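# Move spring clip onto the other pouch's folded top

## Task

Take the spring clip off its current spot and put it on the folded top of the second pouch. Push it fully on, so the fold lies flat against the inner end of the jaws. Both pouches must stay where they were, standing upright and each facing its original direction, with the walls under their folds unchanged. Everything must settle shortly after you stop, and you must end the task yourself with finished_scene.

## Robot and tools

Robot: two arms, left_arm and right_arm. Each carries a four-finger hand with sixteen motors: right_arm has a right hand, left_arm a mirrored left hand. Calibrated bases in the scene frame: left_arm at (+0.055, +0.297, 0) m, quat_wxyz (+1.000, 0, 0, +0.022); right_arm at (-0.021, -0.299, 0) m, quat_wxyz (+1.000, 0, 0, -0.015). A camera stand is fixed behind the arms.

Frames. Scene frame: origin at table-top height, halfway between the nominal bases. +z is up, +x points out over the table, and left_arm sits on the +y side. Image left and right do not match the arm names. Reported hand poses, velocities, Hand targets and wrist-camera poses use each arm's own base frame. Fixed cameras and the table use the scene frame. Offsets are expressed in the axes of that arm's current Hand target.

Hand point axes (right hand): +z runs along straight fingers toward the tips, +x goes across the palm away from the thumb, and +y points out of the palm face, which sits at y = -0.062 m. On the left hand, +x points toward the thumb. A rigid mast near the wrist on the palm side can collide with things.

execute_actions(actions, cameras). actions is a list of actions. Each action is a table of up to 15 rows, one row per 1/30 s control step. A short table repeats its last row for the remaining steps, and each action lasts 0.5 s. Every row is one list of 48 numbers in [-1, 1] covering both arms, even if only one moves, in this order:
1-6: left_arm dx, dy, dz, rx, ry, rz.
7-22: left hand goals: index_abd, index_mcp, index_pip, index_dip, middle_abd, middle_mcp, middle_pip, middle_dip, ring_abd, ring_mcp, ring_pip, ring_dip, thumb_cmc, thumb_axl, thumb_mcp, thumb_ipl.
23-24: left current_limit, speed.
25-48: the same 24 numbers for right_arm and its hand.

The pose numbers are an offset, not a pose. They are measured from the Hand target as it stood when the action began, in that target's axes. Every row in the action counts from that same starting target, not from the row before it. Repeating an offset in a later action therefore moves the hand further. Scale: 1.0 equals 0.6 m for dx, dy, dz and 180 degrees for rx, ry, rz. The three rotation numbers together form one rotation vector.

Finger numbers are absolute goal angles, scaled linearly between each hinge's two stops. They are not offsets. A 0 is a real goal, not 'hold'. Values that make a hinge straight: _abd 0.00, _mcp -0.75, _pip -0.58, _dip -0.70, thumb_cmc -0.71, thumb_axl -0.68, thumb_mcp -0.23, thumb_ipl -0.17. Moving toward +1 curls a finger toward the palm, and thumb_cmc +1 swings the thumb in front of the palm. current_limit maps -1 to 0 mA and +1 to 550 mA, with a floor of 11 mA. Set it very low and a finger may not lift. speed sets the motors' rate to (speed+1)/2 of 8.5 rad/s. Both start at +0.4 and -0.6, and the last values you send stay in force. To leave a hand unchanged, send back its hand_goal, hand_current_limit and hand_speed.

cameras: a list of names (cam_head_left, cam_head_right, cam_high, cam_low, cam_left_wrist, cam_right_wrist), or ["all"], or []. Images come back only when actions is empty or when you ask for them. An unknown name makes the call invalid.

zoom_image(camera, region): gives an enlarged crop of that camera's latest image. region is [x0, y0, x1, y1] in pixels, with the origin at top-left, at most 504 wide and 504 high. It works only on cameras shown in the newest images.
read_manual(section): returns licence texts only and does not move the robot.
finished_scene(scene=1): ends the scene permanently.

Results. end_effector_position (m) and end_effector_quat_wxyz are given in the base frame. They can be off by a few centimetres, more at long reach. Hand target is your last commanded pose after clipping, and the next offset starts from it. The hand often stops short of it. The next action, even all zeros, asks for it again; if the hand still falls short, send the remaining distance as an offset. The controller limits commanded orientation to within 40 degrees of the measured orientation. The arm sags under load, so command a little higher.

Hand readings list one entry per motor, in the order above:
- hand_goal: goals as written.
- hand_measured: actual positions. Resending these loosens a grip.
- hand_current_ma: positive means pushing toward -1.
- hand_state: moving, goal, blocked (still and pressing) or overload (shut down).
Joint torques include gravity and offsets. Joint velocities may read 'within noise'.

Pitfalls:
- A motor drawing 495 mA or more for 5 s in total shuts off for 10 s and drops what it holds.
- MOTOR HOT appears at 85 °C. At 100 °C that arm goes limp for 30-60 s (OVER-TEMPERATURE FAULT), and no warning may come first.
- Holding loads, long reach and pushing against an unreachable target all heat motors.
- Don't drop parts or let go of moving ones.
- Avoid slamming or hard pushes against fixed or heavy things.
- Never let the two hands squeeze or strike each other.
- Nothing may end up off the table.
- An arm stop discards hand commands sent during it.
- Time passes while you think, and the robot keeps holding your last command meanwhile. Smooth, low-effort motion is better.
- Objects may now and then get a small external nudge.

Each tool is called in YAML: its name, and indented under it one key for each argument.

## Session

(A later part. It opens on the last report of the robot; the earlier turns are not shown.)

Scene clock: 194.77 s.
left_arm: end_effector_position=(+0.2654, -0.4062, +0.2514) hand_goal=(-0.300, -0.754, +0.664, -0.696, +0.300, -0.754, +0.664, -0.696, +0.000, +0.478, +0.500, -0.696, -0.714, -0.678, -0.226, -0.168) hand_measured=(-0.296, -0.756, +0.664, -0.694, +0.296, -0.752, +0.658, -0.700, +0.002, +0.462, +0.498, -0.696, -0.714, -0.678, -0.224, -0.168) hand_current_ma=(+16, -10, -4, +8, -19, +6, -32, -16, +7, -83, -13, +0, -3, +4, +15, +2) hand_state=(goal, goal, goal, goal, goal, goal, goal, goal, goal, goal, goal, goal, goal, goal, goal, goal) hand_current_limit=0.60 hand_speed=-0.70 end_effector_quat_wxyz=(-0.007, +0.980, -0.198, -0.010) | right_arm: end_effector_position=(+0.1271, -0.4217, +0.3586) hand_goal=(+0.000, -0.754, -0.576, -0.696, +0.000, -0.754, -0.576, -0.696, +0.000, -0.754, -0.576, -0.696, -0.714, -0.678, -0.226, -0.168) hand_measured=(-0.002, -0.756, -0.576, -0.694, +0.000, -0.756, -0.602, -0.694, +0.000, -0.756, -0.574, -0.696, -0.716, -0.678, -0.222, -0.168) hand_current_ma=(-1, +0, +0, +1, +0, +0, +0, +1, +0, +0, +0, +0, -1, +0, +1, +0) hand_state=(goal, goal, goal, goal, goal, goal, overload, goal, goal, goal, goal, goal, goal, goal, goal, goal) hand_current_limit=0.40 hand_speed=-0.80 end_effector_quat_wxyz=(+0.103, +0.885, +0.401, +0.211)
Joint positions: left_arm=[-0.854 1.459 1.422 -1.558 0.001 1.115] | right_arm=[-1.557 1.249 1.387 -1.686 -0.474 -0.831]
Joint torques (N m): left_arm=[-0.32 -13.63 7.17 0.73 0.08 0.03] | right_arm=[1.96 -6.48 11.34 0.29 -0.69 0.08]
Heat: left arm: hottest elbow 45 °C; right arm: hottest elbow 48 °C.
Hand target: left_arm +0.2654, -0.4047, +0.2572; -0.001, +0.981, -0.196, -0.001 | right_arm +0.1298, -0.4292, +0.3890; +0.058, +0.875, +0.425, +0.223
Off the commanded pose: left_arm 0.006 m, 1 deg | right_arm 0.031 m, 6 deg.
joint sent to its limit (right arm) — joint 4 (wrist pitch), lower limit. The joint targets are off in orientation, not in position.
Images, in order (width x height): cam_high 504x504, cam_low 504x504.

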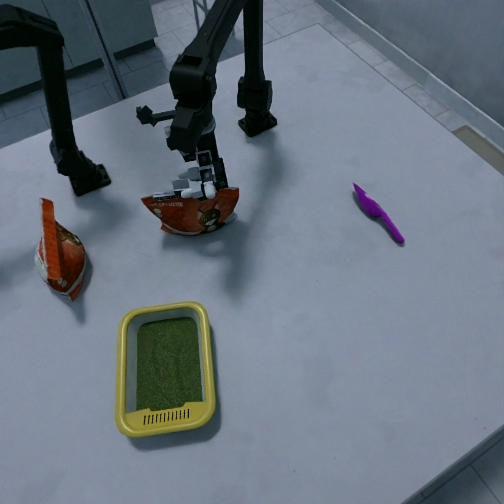

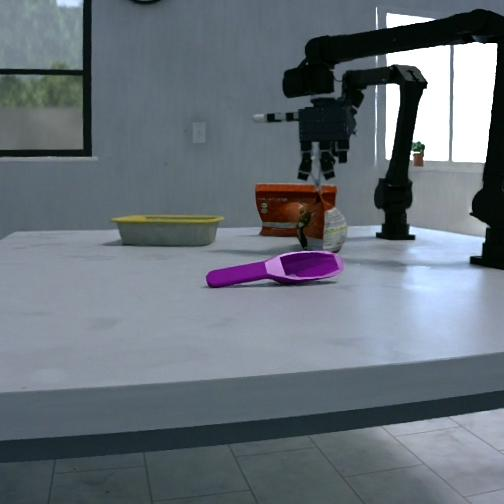

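execute_actions:
  actions:
    - [[0,0,0,0,0,0,0.5,-0.754,0.664,-0.696,-0.5,-0.754,0.664,-0.696,0,0.479,0.5,-0.696,-0.714,-0.678,-0.226,-0.168,0.78,-0.85,0,0,0,0,0,0,0,-0.754,-0.576,-0.696,0,-0.754,-0.576,-0.696,0,-0.754,-0.576,-0.696,-0.714,-0.678,-0.226,-0.168,0.4,-0.8]]
    - [[0,0,0,0,0,0,0.5,-0.754,0.664,-0.696,-0.5,-0.754,0.664,-0.696,0,0.479,0.5,-0.696,-0.714,-0.678,-0.226,-0.168,0.78,-0.85,0,0,0,0,0,0,0,-0.754,-0.576,-0.696,0,-0.754,-0.576,-0.696,0,-0.754,-0.576,-0.696,-0.714,-0.678,-0.226,-0.168,0.4,-0.8]]
  cameras: ["cam_high","cam_low","cam_left_wrist"]

zoom_image:
  camera: "cam_low"
  region: [285, 130, 345, 205]

zoom_image:
  camera: "cam_high"
  region: [150, 140, 220, 210]

zoom_image:
  camera: "cam_left_wrist"
  region: [50, 0, 250, 120]

Scene clock: 196.30 s.
left_arm: end_effector_position=(+0.2655, -0.4063, +0.2514) hand_goal=(+0.500, -0.754, +0.664, -0.696, -0.500, -0.754, +0.664, -0.696, +0.000, +0.478, +0.500, -0.696, -0.714, -0.678, -0.226, -0.168) hand_measured=(+0.008, -0.758, +0.664, -0.694, +0.038, -0.754, +0.648, -0.700, +0.002, +0.462, +0.498, -0.696, -0.714, -0.678, -0.224, -0.168) hand_current_ma=(-490, -18, +3, +7, +489, +2, -78, -18, +7, -83, -13, +0, -3, +4, +15, +2) hand_state=(blocked, goal, goal, goal, blocked, goal, goal, goal, goal, goal, goal, goal, goal, goal, goal, goal) hand_current_limit=0.78 hand_speed=-0.85 end_effector_quat_wxyz=(-0.007, +0.980, -0.198, -0.010) | right_arm: end_effector_position=(+0.1271, -0.4217, +0.3586) hand_goal=(+0.000, -0.754, -0.576, -0.696, +0.000, -0.754, -0.576, -0.696, +0.000, -0.754, -0.576, -0.696, -0.714, -0.678, -0.226, -0.168) hand_measured=(-0.002, -0.756, -0.576, -0.694, +0.000, -0.756, -0.602, -0.694, +0.000, -0.756, -0.574, -0.696, -0.716, -0.678, -0.222, -0.168) hand_current_ma=(-1, +0, +0, +1, +0, +0, +0, +1, +0, +0, +0, +0, -1, +0, +1, +0) hand_state=(goal, goal, goal, goal, goal, goal, overload, goal, goal, goal, goal, goal, goal, goal, goal, goal) hand_current_limit=0.40 hand_speed=-0.80 end_effector_quat_wxyz=(+0.103, +0.885, +0.401, +0.211)
Joint positions: left_arm=[-0.854 1.459 1.422 -1.558 0.001 1.115] | right_arm=[-1.557 1.249 1.387 -1.686 -0.474 -0.831]
Joint torques (N m): left_arm=[-0.26 -13.39 7.15 0.72 0.1 0.03] | right_arm=[1.61 -6.71 11.37 0.38 -0.7 0.05]
Heat: left arm: hottest elbow 45 °C; right arm: hottest elbow 48 °C.
Hand target: left_arm +0.2654, -0.4048, +0.2572; +0.000, +0.981, -0.196, +0.000 | right_arm +0.1298, -0.4292, +0.3890; +0.058, +0.875, +0.425, +0.223
Off the commanded pose: left_arm 0.006 m, 1 deg | right_arm 0.031 m, 6 deg.
joint sent to its limit (right arm) — joint 4 (wrist pitch), lower limit. The joint targets are off in orientation, not in position.
Images, in order (width x height): cam_high 504x504, cam_low 504x504, cam_left_wrist 504x504.

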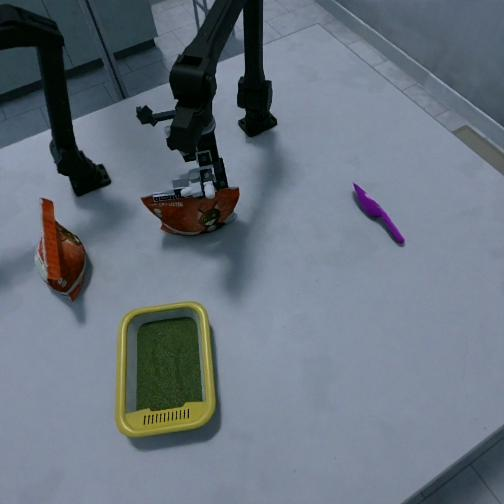

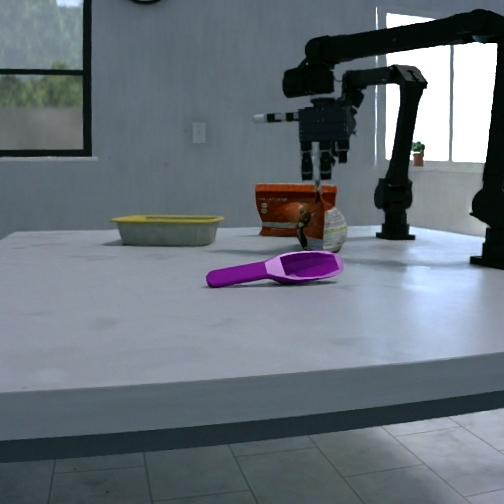

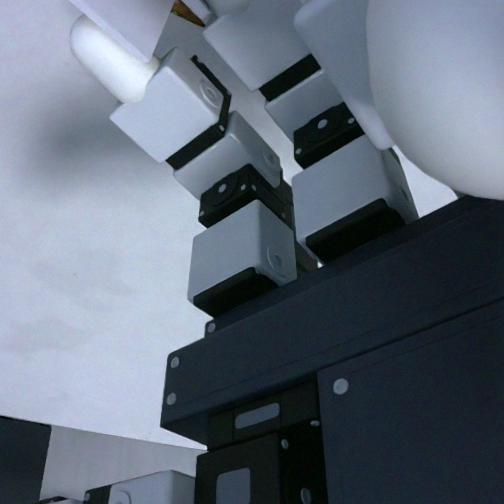

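Scaled by 6.720 from the camera's 504x504 image, which has a finer 720x720 frame.

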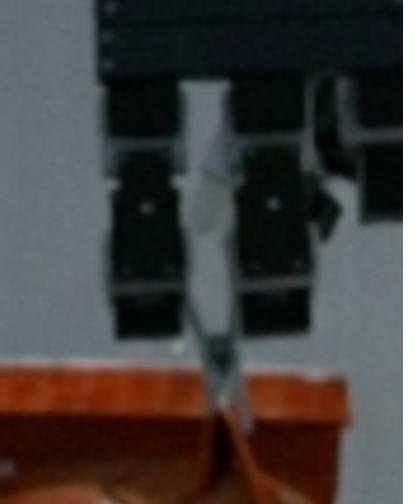

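Scaled by 7.200 from the camera's 504x504 image, which has a finer 720x720 frame.

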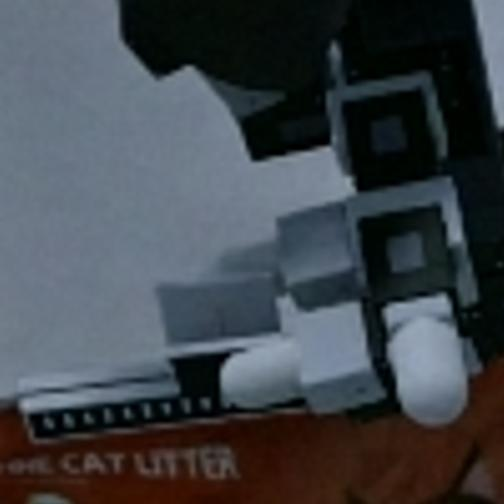

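Scaled by 2.520 from the camera's 504x504 image, which has a finer 720x720 frame.

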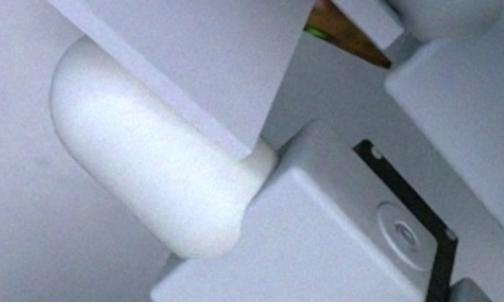

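execute_actions:
  actions:
    - [[0,0,0,0,0,0,0.7,-0.754,0.664,-0.696,-0.7,-0.754,0.664,-0.696,0,0.479,0.5,-0.696,-0.714,-0.678,-0.226,-0.168,1.0,-0.5,0,0,0,0,0,0,0,-0.754,-0.576,-0.696,0,-0.754,-0.576,-0.696,0,-0.754,-0.576,-0.696,-0.714,-0.678,-0.226,-0.168,0.4,-0.8]]
    - [[0,0,0,0,0,0,0.7,-0.754,0.664,-0.696,-0.7,-0.754,0.664,-0.696,0,0.479,0.5,-0.696,-0.714,-0.678,-0.226,-0.168,1.0,-0.5,0,0,0,0,0,0,0,-0.754,-0.576,-0.696,0,-0.754,-0.576,-0.696,0,-0.754,-0.576,-0.696,-0.714,-0.678,-0.226,-0.168,0.4,-0.8]]
  cameras: ["cam_high","cam_low","cam_left_wrist"]

zoom_image:
  camera: "cam_low"
  region: [285, 130, 345, 205]

zoom_image:
  camera: "cam_left_wrist"
  region: [50, 0, 250, 120]

Scene clock: 197.80 s.
left_arm: end_effector_position=(+0.2655, -0.4063, +0.2514) hand_goal=(+0.700, -0.754, +0.664, -0.696, -0.700, -0.754, +0.664, -0.696, +0.000, +0.478, +0.500, -0.696, -0.714, -0.678, -0.226, -0.168) hand_measured=(+0.040, -0.758, +0.668, -0.694, +0.038, -0.754, +0.648, -0.700, +0.002, +0.462, +0.498, -0.696, -0.714, -0.678, -0.224, -0.168) hand_current_ma=(-550, -26, +16, +8, +550, +2, -78, -18, +7, -83, -13, +0, -3, +4, +15, +2) hand_state=(blocked, goal, goal, goal, blocked, goal, goal, goal, goal, goal, goal, goal, goal, goal, goal, goal) hand_current_limit=1.00 hand_speed=-0.50 end_effector_quat_wxyz=(-0.007, +0.980, -0.198, -0.010) | right_arm: end_effector_position=(+0.1271, -0.4217, +0.3586) hand_goal=(+0.000, -0.754, -0.576, -0.696, +0.000, -0.754, -0.576, -0.696, +0.000, -0.754, -0.576, -0.696, -0.714, -0.678, -0.226, -0.168) hand_measured=(-0.002, -0.756, -0.576, -0.694, +0.000, -0.756, -0.602, -0.694, +0.000, -0.756, -0.574, -0.696, -0.716, -0.678, -0.222, -0.168) hand_current_ma=(-1, +0, +0, +1, +0, +0, +0, +1, +0, +0, +0, +0, -1, +0, +1, +0) hand_state=(goal, goal, goal, goal, goal, goal, overload, goal, goal, goal, goal, goal, goal, goal, goal, goal) hand_current_limit=0.40 hand_speed=-0.80 end_effector_quat_wxyz=(+0.103, +0.885, +0.401, +0.211)
Joint positions: left_arm=[-0.854 1.459 1.422 -1.558 0.001 1.115] | right_arm=[-1.557 1.249 1.387 -1.686 -0.474 -0.831]
Joint torques (N m): left_arm=[-0.09 -13.45 7.15 0.65 0.09 0.03] | right_arm=[1.96 -6.95 11.36 0.36 -0.67 0.08]
Heat: left arm: hottest elbow 45 °C; right arm: hottest elbow 48 °C.
Hand target: left_arm +0.2654, -0.4048, +0.2572; +0.000, +0.981, -0.196, +0.000 | right_arm +0.1298, -0.4292, +0.3890; +0.058, +0.875, +0.425, +0.223
Off the commanded pose: left_arm 0.006 m, 1 deg | right_arm 0.031 m, 6 deg.
joint sent to its limit (right arm) — joint 4 (wrist pitch), lower limit. The joint targets are off in orientation, not in position.
Images, in order (width x height): cam_high 504x504, cam_low 504x504, cam_left_wrist 504x504.

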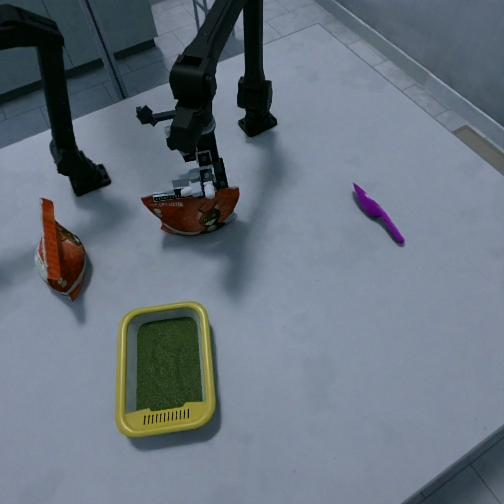

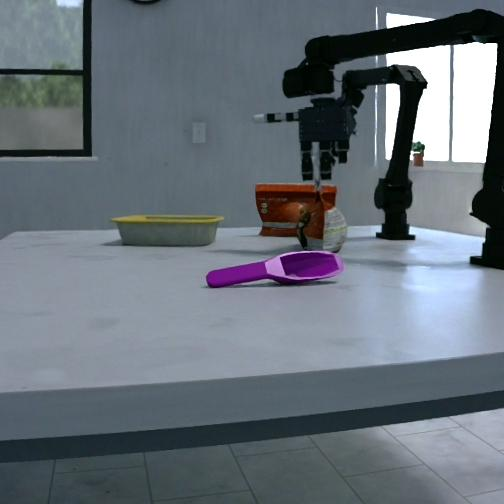

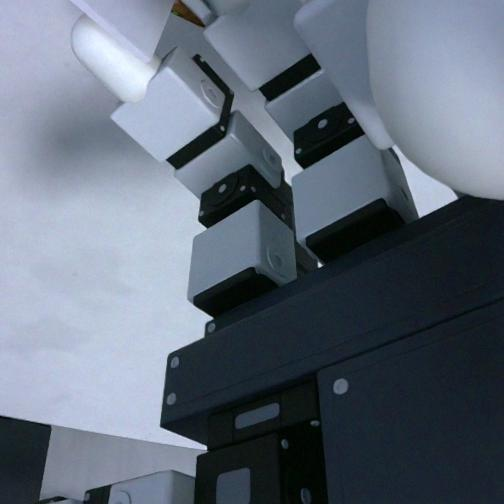

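Scaled by 6.720 from the camera's 504x504 image, which has a finer 720x720 frame.

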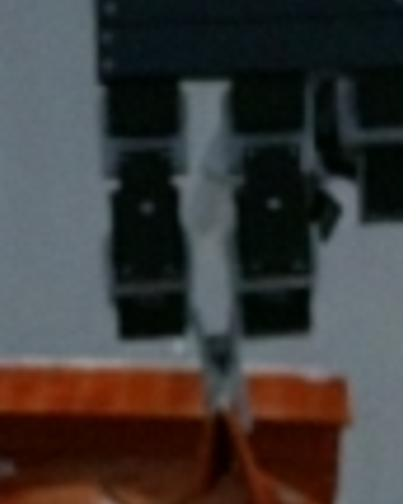

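Scaled by 2.520 from the camera's 504x504 image, which has a finer 720x720 frame.

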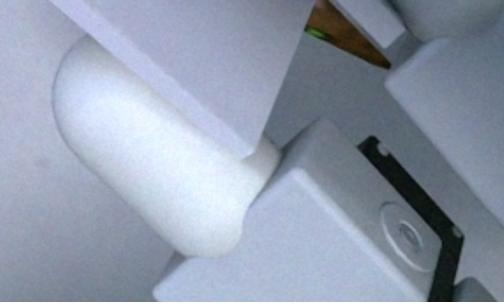

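execute_actions:
  actions:
    - [[0,0,0,0,0,0,-0.2,-0.754,0.737,-0.696,0.2,-0.754,0.737,-0.696,0,0.479,0.5,-0.696,-0.714,-0.678,-0.226,-0.168,0.6,-0.7,0,0,0,0,0,0,0,-0.754,-0.576,-0.696,0,-0.754,-0.576,-0.696,0,-0.754,-0.576,-0.696,-0.714,-0.678,-0.226,-0.168,0.4,-0.8]]
    - [[0,0,0.01,0,0,0,-0.2,-0.754,0.737,-0.696,0.2,-0.754,0.737,-0.696,0,0.479,0.5,-0.696,-0.714,-0.678,-0.226,-0.168,0.6,-0.7,0,0,0,0,0,0,0,-0.754,-0.576,-0.696,0,-0.754,-0.576,-0.696,0,-0.754,-0.576,-0.696,-0.714,-0.678,-0.226,-0.168,0.4,-0.8]]
  cameras: ["cam_high","cam_low"]

zoom_image:
  camera: "cam_low"
  region: [285, 130, 345, 205]

zoom_image:
  camera: "cam_high"
  region: [150, 140, 220, 210]

Scene clock: 200.80 s.
left_arm: end_effector_position=(+0.2653, -0.4063, +0.2462) hand_goal=(-0.200, -0.754, +0.736, -0.696, +0.200, -0.754, +0.736, -0.696, +0.000, +0.478, +0.500, -0.696, -0.714, -0.678, -0.226, -0.168) hand_measured=(-0.196, -0.758, +0.728, -0.698, +0.198, -0.756, +0.728, -0.700, +0.002, +0.462, +0.498, -0.696, -0.714, -0.678, -0.224, -0.168) hand_current_ma=(+13, -18, -40, -6, -6, -6, -34, -15, +7, -83, -13, +0, -3, +4, +15, +2) hand_state=(goal, goal, goal, goal, goal, goal, goal, goal, goal, goal, goal, goal, goal, goal, goal, goal) hand_current_limit=0.60 hand_speed=-0.70 end_effector_quat_wxyz=(-0.006, +0.980, -0.198, -0.009) | right_arm: end_effector_position=(+0.1271, -0.4217, +0.3586) hand_goal=(+0.000, -0.754, -0.576, -0.696, +0.000, -0.754, -0.576, -0.696, +0.000, -0.754, -0.576, -0.696, -0.714, -0.678, -0.226, -0.168) hand_measured=(-0.002, -0.756, -0.576, -0.694, +0.000, -0.756, -0.602, -0.694, +0.000, -0.756, -0.574, -0.696, -0.716, -0.678, -0.222, -0.168) hand_current_ma=(-1, +0, +0, +1, +0, +0, +0, +1, +0, +0, +0, +0, -1, +0, +1, +0) hand_state=(goal, goal, goal, goal, goal, goal, overload, goal, goal, goal, goal, goal, goal, goal, goal, goal) hand_current_limit=0.40 hand_speed=-0.80 end_effector_quat_wxyz=(+0.103, +0.885, +0.401, +0.211)
Joint positions: left_arm=[-0.854 1.458 1.407 -1.542 0.002 1.115] | right_arm=[-1.557 1.249 1.387 -1.686 -0.474 -0.831]
Joint torques (N m): left_arm=[-0.09 -13.27 7.12 0.65 0.06 0.04] | right_arm=[1.44 -7.12 11.22 0.47 -0.64 0.08]
Heat: left arm: hottest elbow 45 °C; right arm: hottest elbow 49 °C.
Hand target: left_arm +0.2654, -0.4048, +0.2512; +0.000, +0.981, -0.196, -0.001 | right_arm +0.1298, -0.4292, +0.3890; +0.058, +0.875, +0.425, +0.223
Off the commanded pose: left_arm 0.005 m, 1 deg | right_arm 0.031 m, 6 deg.
joint sent to its limit (right arm) — joint 4 (wrist pitch), lower limit. The joint targets are off in orientation, not in position.
Images, in order (width x height): cam_high 504x504, cam_low 504x504.

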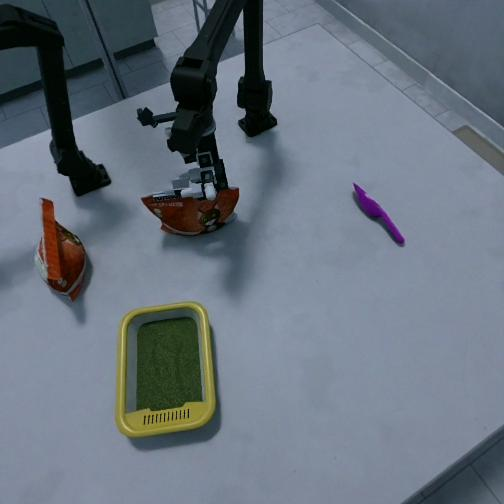

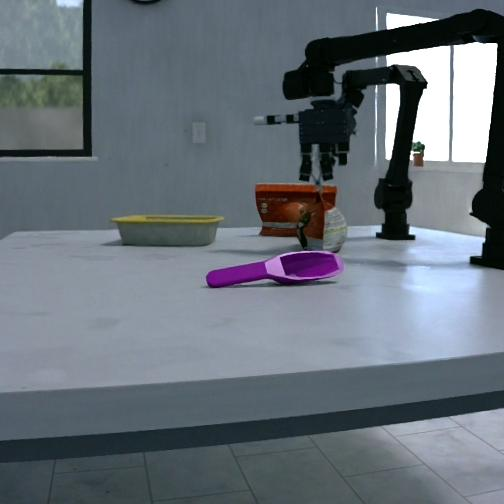

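Scaled by 6.720 from the camera's 504x504 image, which has a finer 720x720 frame.

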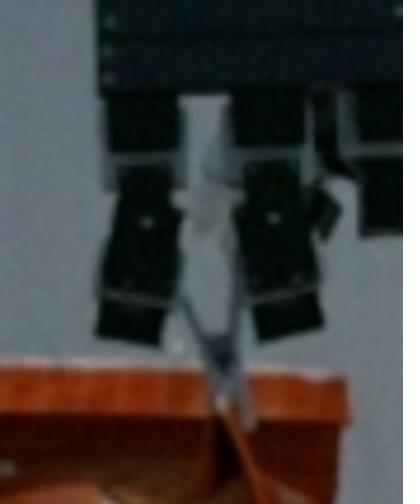

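Scaled by 7.200 from the camera's 504x504 image, which has a finer 720x720 frame.

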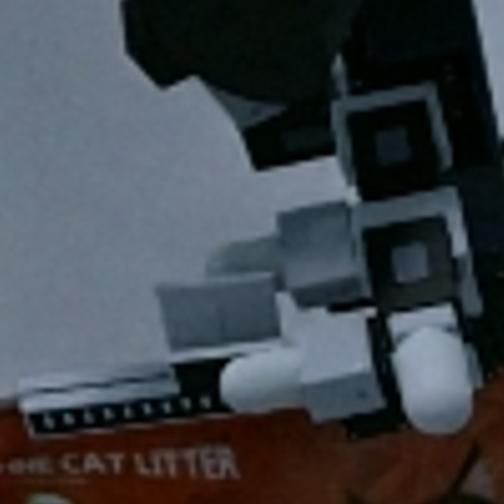

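execute_actions:
  actions:
    - [[0,0,0,0,0,0,0.5,-0.754,0.737,-0.696,-0.5,-0.754,0.737,-0.696,0,0.479,0.5,-0.696,-0.714,-0.678,-0.226,-0.168,0.78,-0.7,0,0,0,0,0,0,0,-0.754,-0.576,-0.696,0,-0.754,-0.576,-0.696,0,-0.754,-0.576,-0.696,-0.714,-0.678,-0.226,-0.168,0.4,-0.8]]
    - [[0,0,0,0,0,0,0.7,-0.754,0.737,-0.696,-0.7,-0.754,0.737,-0.696,0,0.479,0.5,-0.696,-0.714,-0.678,-0.226,-0.168,1.0,-0.7,0,0,0,0,0,0,0,-0.754,-0.576,-0.696,0,-0.754,-0.576,-0.696,0,-0.754,-0.576,-0.696,-0.714,-0.678,-0.226,-0.168,0.4,-0.8]]
  cameras: ["cam_high","cam_low","cam_left_wrist"]

zoom_image:
  camera: "cam_low"
  region: [285, 130, 345, 205]

zoom_image:
  camera: "cam_left_wrist"
  region: [50, 0, 250, 120]

Scene clock: 202.20 s.
left_arm: end_effector_position=(+0.2636, -0.4040, +0.2417) hand_goal=(+0.700, -0.754, +0.736, -0.696, -0.700, -0.754, +0.736, -0.696, +0.000, +0.478, +0.500, -0.696, -0.714, -0.678, -0.226, -0.168) hand_measured=(+0.548, -0.788, +0.852, -0.668, -0.182, -0.748, +0.794, -0.678, +0.002, +0.462, +0.498, -0.696, -0.714, -0.678, -0.224, -0.168) hand_current_ma=(-550, -183, +550, +142, +550, +30, +282, +89, +7, -83, -13, +0, -3, +4, +15, +2) hand_state=(blocked, blocked, blocked, blocked, blocked, goal, blocked, goal, goal, goal, goal, goal, goal, goal, goal, goal) hand_current_limit=1.00 hand_speed=-0.70 end_effector_quat_wxyz=(-0.010, +0.980, -0.198, -0.013) | right_arm: end_effector_position=(+0.1271, -0.4217, +0.3586) hand_goal=(+0.000, -0.754, -0.576, -0.696, +0.000, -0.754, -0.576, -0.696, +0.000, -0.754, -0.576, -0.696, -0.714, -0.678, -0.226, -0.168) hand_measured=(-0.002, -0.756, -0.576, -0.694, +0.000, -0.756, -0.602, -0.694, +0.000, -0.756, -0.574, -0.696, -0.716, -0.678, -0.222, -0.168) hand_current_ma=(-1, +0, +0, +1, +0, +0, +0, +1, +0, +0, +0, +0, -1, +0, +1, +0) hand_state=(goal, goal, goal, goal, goal, goal, overload, goal, goal, goal, goal, goal, goal, goal, goal, goal) hand_current_limit=0.40 hand_speed=-0.80 end_effector_quat_wxyz=(+0.103, +0.885, +0.401, +0.211)
Joint positions: left_arm=[-0.854 1.458 1.397 -1.542 0 1.115] | right_arm=[-1.557 1.249 1.387 -1.686 -0.474 -0.831]
Joint torques (N m): left_arm=[-0.26 -13.39 7.86 0.66 0.11 0.04] | right_arm=[1.55 -6.89 11.23 0.29 -0.68 0.06]
Heat: left arm: hottest elbow 45 °C; right arm: hottest elbow 49 °C.
Hand target: left_arm +0.2654, -0.4048, +0.2512; +0.000, +0.981, -0.196, +0.000 | right_arm +0.1298, -0.4292, +0.3890; +0.058, +0.875, +0.425, +0.223
Off the commanded pose: left_arm 0.010 m, 2 deg | right_arm 0.031 m, 6 deg.
joint sent to its limit (right arm) — joint 4 (wrist pitch), lower limit. The joint targets are off in orientation, not in position.
Images, in order (width x height): cam_high 504x504, cam_low 504x504, cam_left_wrist 504x504.

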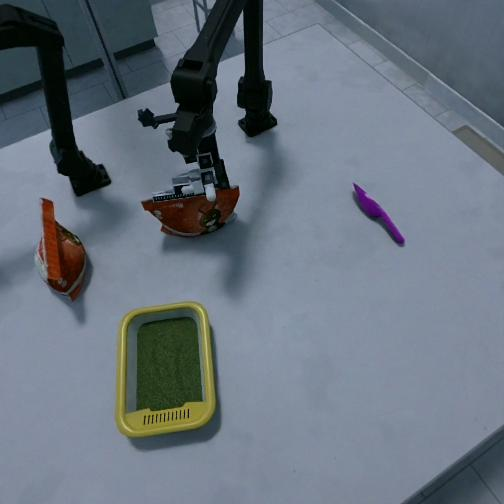

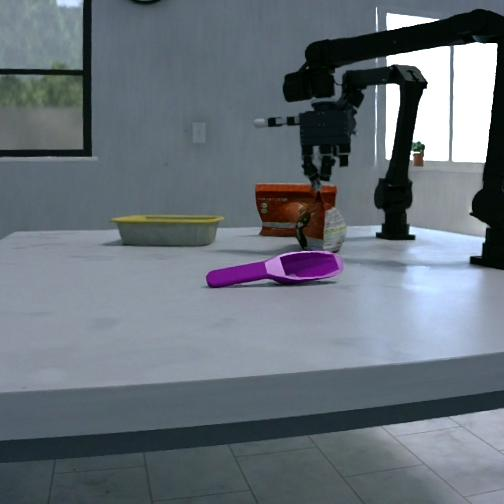

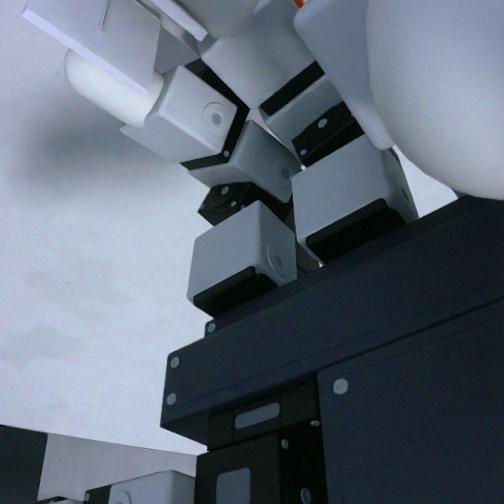

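Scaled by 6.720 from the camera's 504x504 image, which has a finer 720x720 frame.

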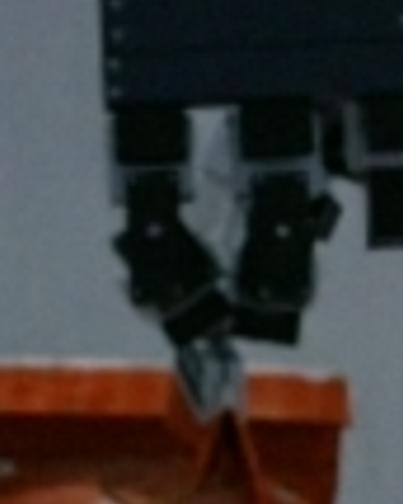

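Scaled by 2.520 from the camera's 504x504 image, which has a finer 720x720 frame.

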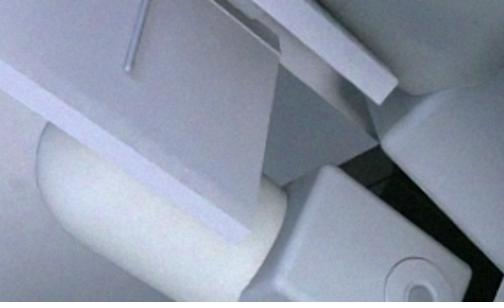

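zoom_image:
  camera: "cam_low"
  region: [300, 165, 340, 205]

zoom_image:
  camera: "cam_high"
  region: [140, 160, 220, 220]

Scaled by 12.600 from the camera's 504x504 image, which has a finer 720x720 frame.

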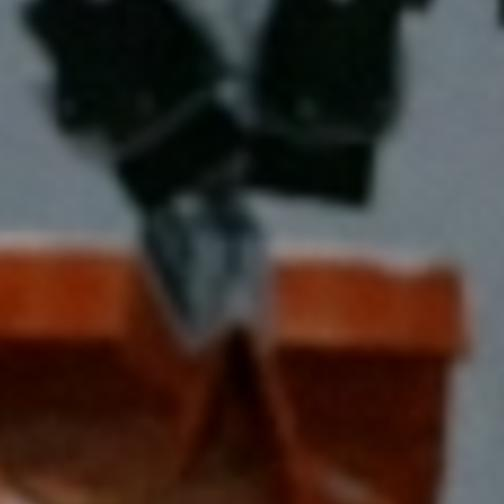

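Scaled by 6.300 from the camera's 504x504 image, which has a finer 720x720 frame.

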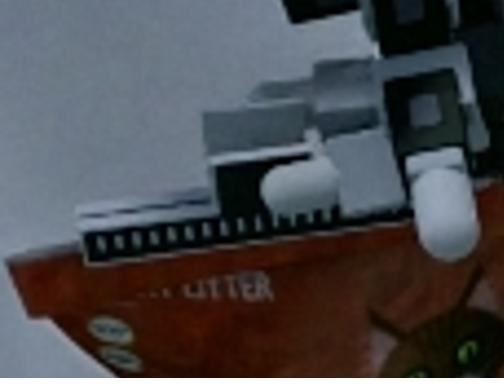

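execute_actions:
  actions:
    - [[0,0,0,0,0,0,-0.25,-0.754,0.737,-0.696,0.25,-0.754,0.737,-0.696,0,0.479,0.5,-0.696,-0.714,-0.678,-0.226,-0.168,0.6,-0.7,0,0,0,0,0,0,0,-0.754,-0.576,-0.696,0,-0.754,-0.576,-0.696,0,-0.754,-0.576,-0.696,-0.714,-0.678,-0.226,-0.168,0.4,-0.8]]
  cameras: ["cam_high","cam_low","cam_left_wrist"]

zoom_image:
  camera: "cam_low"
  region: [285, 130, 345, 205]

zoom_image:
  camera: "cam_high"
  region: [140, 160, 220, 220]

Scene clock: 205.07 s.
left_arm: end_effector_position=(+0.2625, -0.4024, +0.2500) hand_goal=(-0.250, -0.754, +0.736, -0.696, +0.250, -0.754, +0.736, -0.696, +0.000, +0.478, +0.500, -0.696, -0.714, -0.678, -0.226, -0.168) hand_measured=(-0.246, -0.756, +0.736, -0.694, +0.252, -0.752, +0.734, -0.694, +0.002, +0.462, +0.498, -0.696, -0.714, -0.678, -0.224, -0.168) hand_current_ma=(+18, -6, +1, +10, +11, +7, -10, +9, +7, -83, -13, +0, -3, +4, +15, +2) hand_state=(goal, goal, goal, goal, goal, goal, goal, goal, goal, goal, goal, goal, goal, goal, goal, goal) hand_current_limit=0.60 hand_speed=-0.70 end_effector_quat_wxyz=(-0.004, +0.980, -0.197, -0.006) | right_arm: end_effector_position=(+0.1271, -0.4217, +0.3586) hand_goal=(+0.000, -0.754, -0.576, -0.696, +0.000, -0.754, -0.576, -0.696, +0.000, -0.754, -0.576, -0.696, -0.714, -0.678, -0.226, -0.168) hand_measured=(-0.002, -0.756, -0.576, -0.694, +0.000, -0.756, -0.602, -0.694, +0.000, -0.756, -0.574, -0.696, -0.716, -0.678, -0.222, -0.168) hand_current_ma=(-1, +0, +0, +1, +0, +0, +0, +1, +0, +0, +0, +0, -1, +0, +1, +0) hand_state=(goal, goal, goal, goal, goal, goal, overload, goal, goal, goal, goal, goal, goal, goal, goal, goal) hand_current_limit=0.40 hand_speed=-0.80 end_effector_quat_wxyz=(+0.103, +0.885, +0.401, +0.211)
Joint positions: left_arm=[-0.853 1.44 1.397 -1.542 0 1.115] | right_arm=[-1.557 1.249 1.387 -1.686 -0.474 -0.831]
Joint torques (N m): left_arm=[-0.15 -11.87 7.92 0.72 0.12 0.03] | right_arm=[2.14 -7.06 11.37 0.35 -0.69 0.05]
Heat: left arm: hottest elbow 45 °C; right arm: hottest elbow 49 °C.
Hand target: left_arm +0.2654, -0.4048, +0.2511; +0.000, +0.981, -0.196, -0.001 | right_arm +0.1298, -0.4292, +0.3890; +0.058, +0.875, +0.425, +0.223
Off the commanded pose: left_arm 0.004 m, 1 deg | right_arm 0.031 m, 6 deg.
joint sent to its limit (right arm) — joint 4 (wrist pitch), lower limit. The joint targets are off in orientation, not in position.
Images, in order (width x height): cam_high 504x504, cam_low 504x504, cam_left_wrist 504x504.

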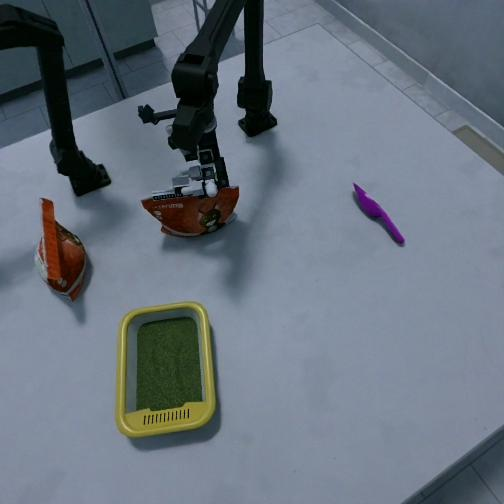

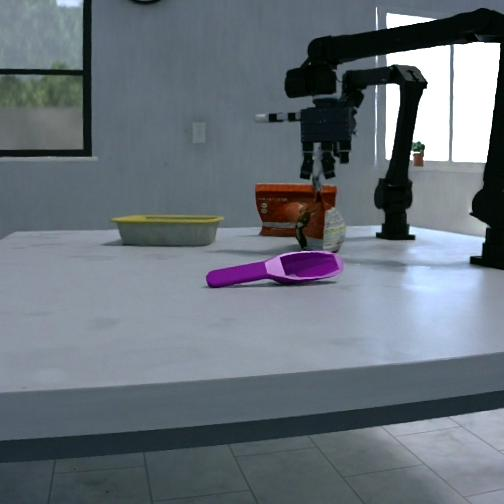

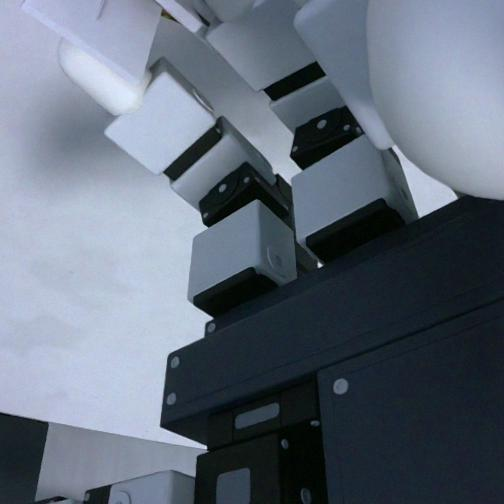

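Scaled by 6.720 from the camera's 504x504 image, which has a finer 720x720 frame.

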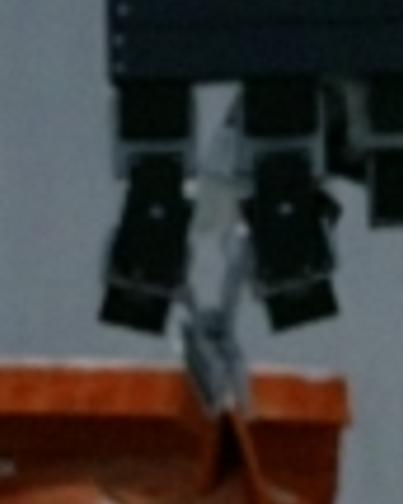

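Scaled by 6.300 from the camera's 504x504 image, which has a finer 720x720 frame.

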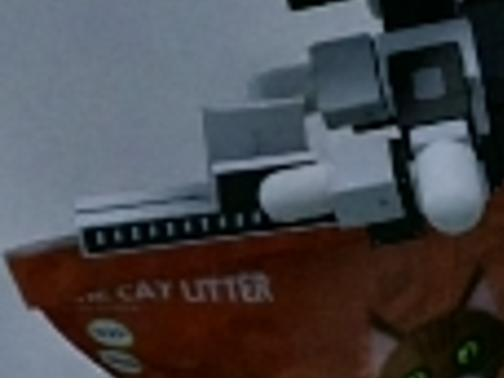

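zoom_image:
  camera: "cam_high"
  region: [140, 165, 190, 215]

zoom_image:
  camera: "cam_low"
  region: [302, 165, 332, 205]

Scaled by 10.080 from the camera's 504x504 image, which has a finer 720x720 frame.

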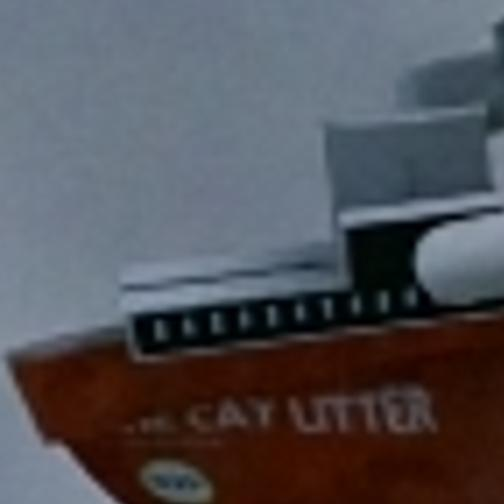

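Scaled by 12.600 from the camera's 504x504 image, which has a finer 720x720 frame.

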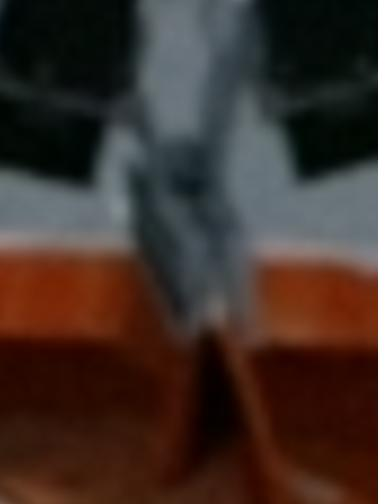

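execute_actions:
  actions:
    - [[0.02,0,-0.065,0,0,0,-0.25,-0.754,0.737,-0.696,0.25,-0.754,0.737,-0.696,0,0.479,0.5,-0.696,-0.714,-0.678,-0.226,-0.168,0.6,-0.7,0,0,0,0,0,0,0,-0.754,-0.576,-0.696,0,-0.754,-0.576,-0.696,0,-0.754,-0.576,-0.696,-0.714,-0.678,-0.226,-0.168,0.4,-0.8]]
    - [[-0.014,0,0.04,0,0,0,-0.25,-0.754,0.737,-0.696,0.25,-0.754,0.737,-0.696,0,0.479,0.5,-0.696,-0.714,-0.678,-0.226,-0.168,0.6,-0.7,0,0,0,0,0,0,0,-0.754,-0.576,-0.696,0,-0.754,-0.576,-0.696,0,-0.754,-0.576,-0.696,-0.714,-0.678,-0.226,-0.168,0.4,-0.8]]
  cameras: ["cam_high","cam_low","cam_left_wrist"]

zoom_image:
  camera: "cam_low"
  region: [285, 130, 345, 205]

zoom_image:
  camera: "cam_high"
  region: [140, 150, 210, 220]

Scene clock: 206.83 s.
left_arm: end_effector_position=(+0.2670, -0.4071, +0.2661) hand_goal=(-0.250, -0.754, +0.736, -0.696, +0.250, -0.754, +0.736, -0.696, +0.000, +0.478, +0.500, -0.696, -0.714, -0.678, -0.226, -0.168) hand_measured=(-0.248, -0.756, +0.730, -0.696, +0.252, -0.754, +0.732, -0.694, +0.002, +0.462, +0.498, -0.696, -0.714, -0.678, -0.224, -0.168) hand_current_ma=(+11, -15, -27, -2, +10, -3, -16, +5, +7, -83, -13, +0, -3, +4, +15, +2) hand_state=(goal, goal, goal, goal, goal, goal, goal, goal, goal, goal, goal, goal, goal, goal, goal, goal) hand_current_limit=0.60 hand_speed=-0.70 end_effector_quat_wxyz=(-0.004, +0.980, -0.197, -0.005) | right_arm: end_effector_position=(+0.1271, -0.4217, +0.3586) hand_goal=(+0.000, -0.754, -0.576, -0.696, +0.000, -0.754, -0.576, -0.696, +0.000, -0.754, -0.576, -0.696, -0.714, -0.678, -0.226, -0.168) hand_measured=(-0.002, -0.756, -0.576, -0.694, +0.000, -0.756, -0.602, -0.694, +0.000, -0.756, -0.574, -0.696, -0.716, -0.678, -0.222, -0.168) hand_current_ma=(-1, +0, +0, +1, +0, +0, +0, +1, +0, +0, +0, +0, -1, +0, +1, +0) hand_state=(goal, goal, goal, goal, goal, goal, overload, goal, goal, goal, goal, goal, goal, goal, goal, goal) hand_current_limit=0.40 hand_speed=-0.80 end_effector_quat_wxyz=(+0.103, +0.885, +0.401, +0.211)
Joint positions: left_arm=[-0.853 1.455 1.454 -1.582 0 1.115] | right_arm=[-1.557 1.249 1.387 -1.686 -0.474 -0.831]
Joint torques (N m): left_arm=[0.09 -12.34 7.2 0.64 0.12 0.07] | right_arm=[1.79 -6.95 11.38 0.31 -0.7 0.08]
Heat: left arm: hottest elbow 45 °C; right arm: hottest elbow 49 °C.
Hand target: left_arm +0.2687, -0.4063, +0.2663; +0.000, +0.981, -0.196, +0.000 | right_arm +0.1298, -0.4292, +0.3890; +0.058, +0.875, +0.425, +0.223
Off the commanded pose: left_arm 0.002 m, 1 deg | right_arm 0.031 m, 6 deg.
joint sent to its limit (right arm) — joint 4 (wrist pitch), lower limit. The joint targets are off in orientation, not in position.
Images, in order (width x height): cam_high 504x504, cam_low 504x504, cam_left_wrist 504x504.

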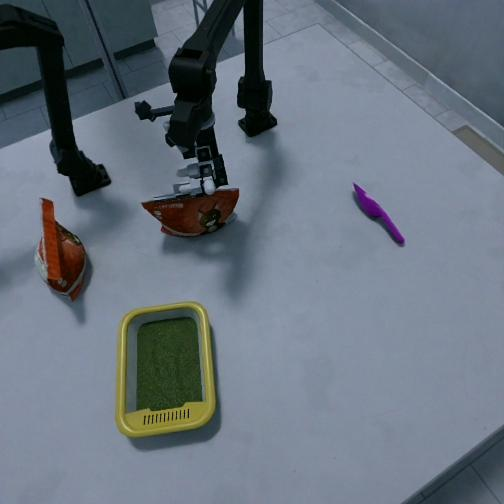

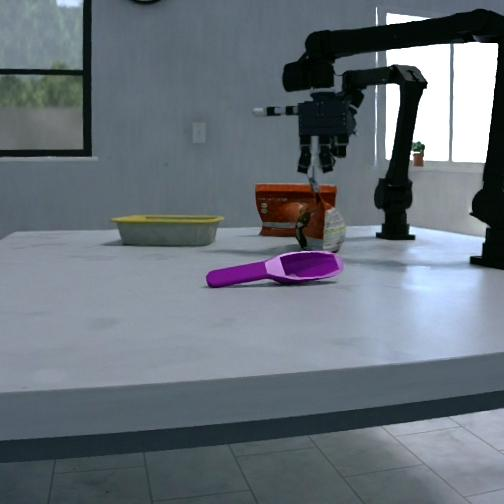

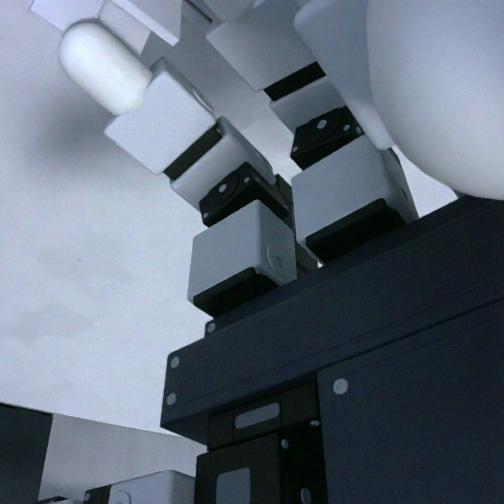

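Scaled by 6.720 from the camera's 504x504 image, which has a finer 720x720 frame.

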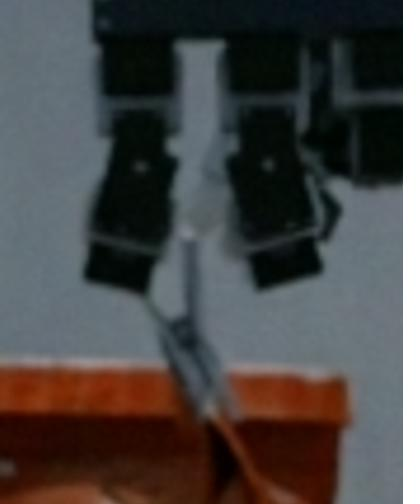

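Scaled by 7.200 from the camera's 504x504 image, which has a finer 720x720 frame.

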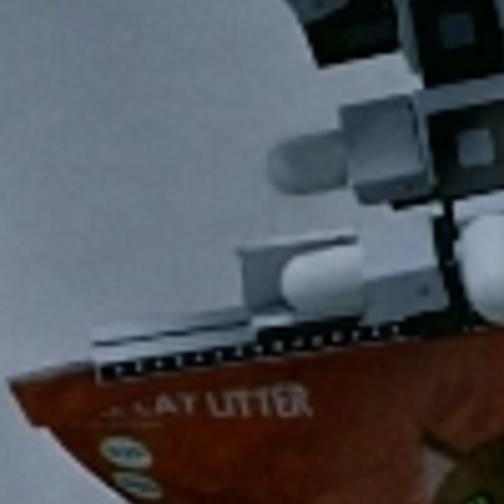

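execute_actions:
  actions:
    - [[0.022,0,0.01,0,0,0,-0.25,-0.754,0.737,-0.696,0.25,-0.754,0.737,-0.696,0,0.479,0.5,-0.696,-0.714,-0.678,-0.226,-0.168,0.6,-0.7,0,0,0,0,0,0,0,-0.754,-0.576,-0.696,0,-0.754,-0.576,-0.696,0,-0.754,-0.576,-0.696,-0.714,-0.678,-0.226,-0.168,0.4,-0.8]]
  cameras: ["cam_high","cam_low","cam_left_wrist"]

zoom_image:
  camera: "cam_low"
  region: [285, 130, 345, 205]

zoom_image:
  camera: "cam_high"
  region: [140, 150, 210, 220]

Scene clock: 207.83 s.
left_arm: end_effector_position=(+0.2726, -0.4106, +0.2579) hand_goal=(-0.250, -0.754, +0.736, -0.696, +0.250, -0.754, +0.736, -0.696, +0.000, +0.478, +0.500, -0.696, -0.714, -0.678, -0.226, -0.168) hand_measured=(-0.248, -0.756, +0.730, -0.696, +0.252, -0.754, +0.732, -0.694, +0.002, +0.462, +0.498, -0.696, -0.714, -0.678, -0.224, -0.168) hand_current_ma=(+11, -13, -27, -2, +10, -3, -16, +5, +7, -83, -13, +0, -3, +4, +15, +2) hand_state=(goal, goal, goal, goal, goal, goal, goal, goal, goal, goal, goal, goal, goal, goal, goal, goal) hand_current_limit=0.60 hand_speed=-0.70 end_effector_quat_wxyz=(-0.005, +0.981, -0.195, -0.007) | right_arm: end_effector_position=(+0.1271, -0.4217, +0.3586) hand_goal=(+0.000, -0.754, -0.576, -0.696, +0.000, -0.754, -0.576, -0.696, +0.000, -0.754, -0.576, -0.696, -0.714, -0.678, -0.226, -0.168) hand_measured=(-0.002, -0.756, -0.576, -0.694, +0.000, -0.756, -0.602, -0.694, +0.000, -0.756, -0.574, -0.696, -0.716, -0.678, -0.222, -0.168) hand_current_ma=(-1, +0, +0, +1, +0, +0, +0, +1, +0, +0, +0, +0, -1, +0, +1, +0) hand_state=(goal, goal, goal, goal, goal, goal, overload, goal, goal, goal, goal, goal, goal, goal, goal, goal) hand_current_limit=0.40 hand_speed=-0.80 end_effector_quat_wxyz=(+0.103, +0.885, +0.401, +0.211)
Joint positions: left_arm=[-0.849 1.474 1.454 -1.568 0 1.115] | right_arm=[-1.557 1.249 1.387 -1.686 -0.474 -0.831]
Joint torques (N m): left_arm=[0.62 -11.99 8.49 0.72 0.12 0.19] | right_arm=[1.67 -6.65 11.36 0.35 -0.7 0.04]
Heat: left arm: hottest elbow 44 °C; right arm: hottest elbow 49 °C.
Hand target: left_arm +0.2808, -0.4114, +0.2602; +0.000, +0.981, -0.196, -0.001 | right_arm +0.1298, -0.4292, +0.3890; +0.058, +0.875, +0.425, +0.223
Off the commanded pose: left_arm 0.009 m, 1 deg | right_arm 0.031 m, 6 deg.
joint sent to its limit (right arm) — joint 4 (wrist pitch), lower limit. The joint targets are off in orientation, not in position.
Images, in order (width x height): cam_high 504x504, cam_low 504x504, cam_left_wrist 504x504.

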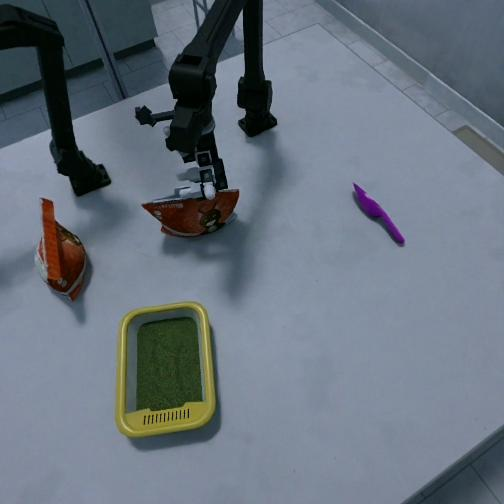

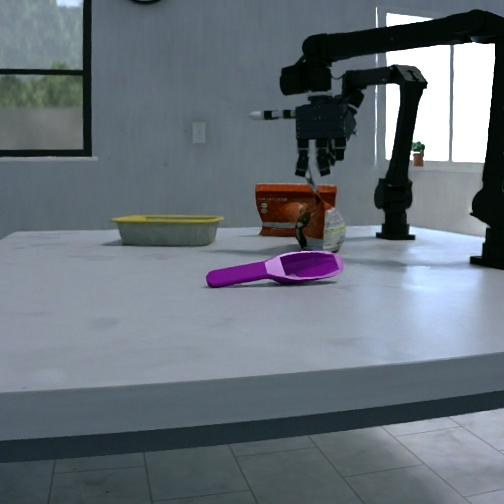

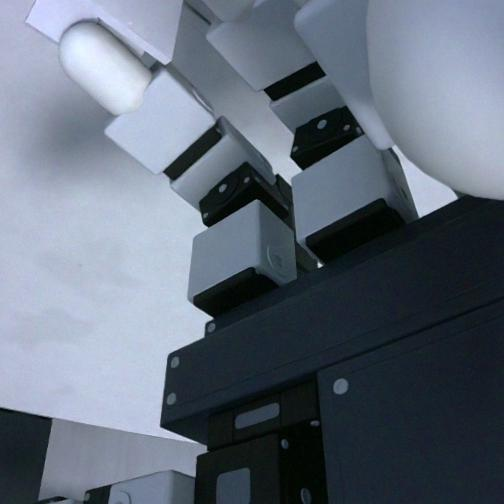

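Scaled by 6.720 from the camera's 504x504 image, which has a finer 720x720 frame.

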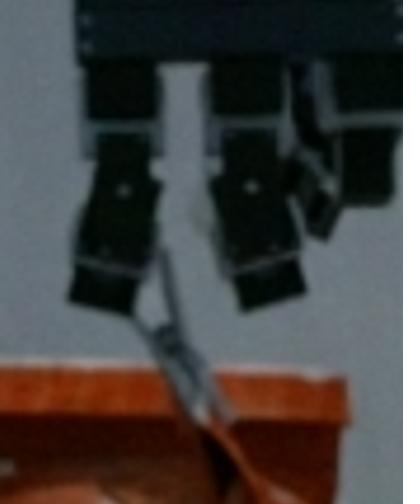

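Scaled by 7.200 from the camera's 504x504 image, which has a finer 720x720 frame.

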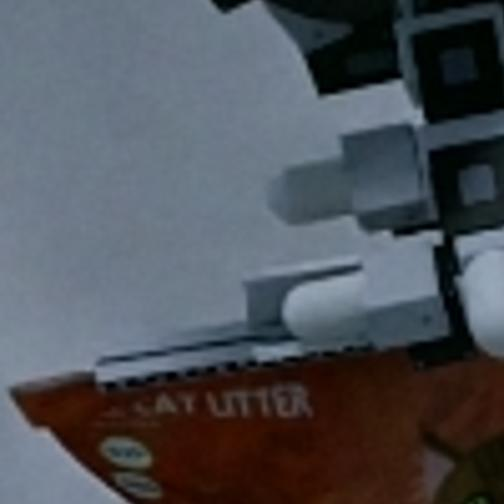

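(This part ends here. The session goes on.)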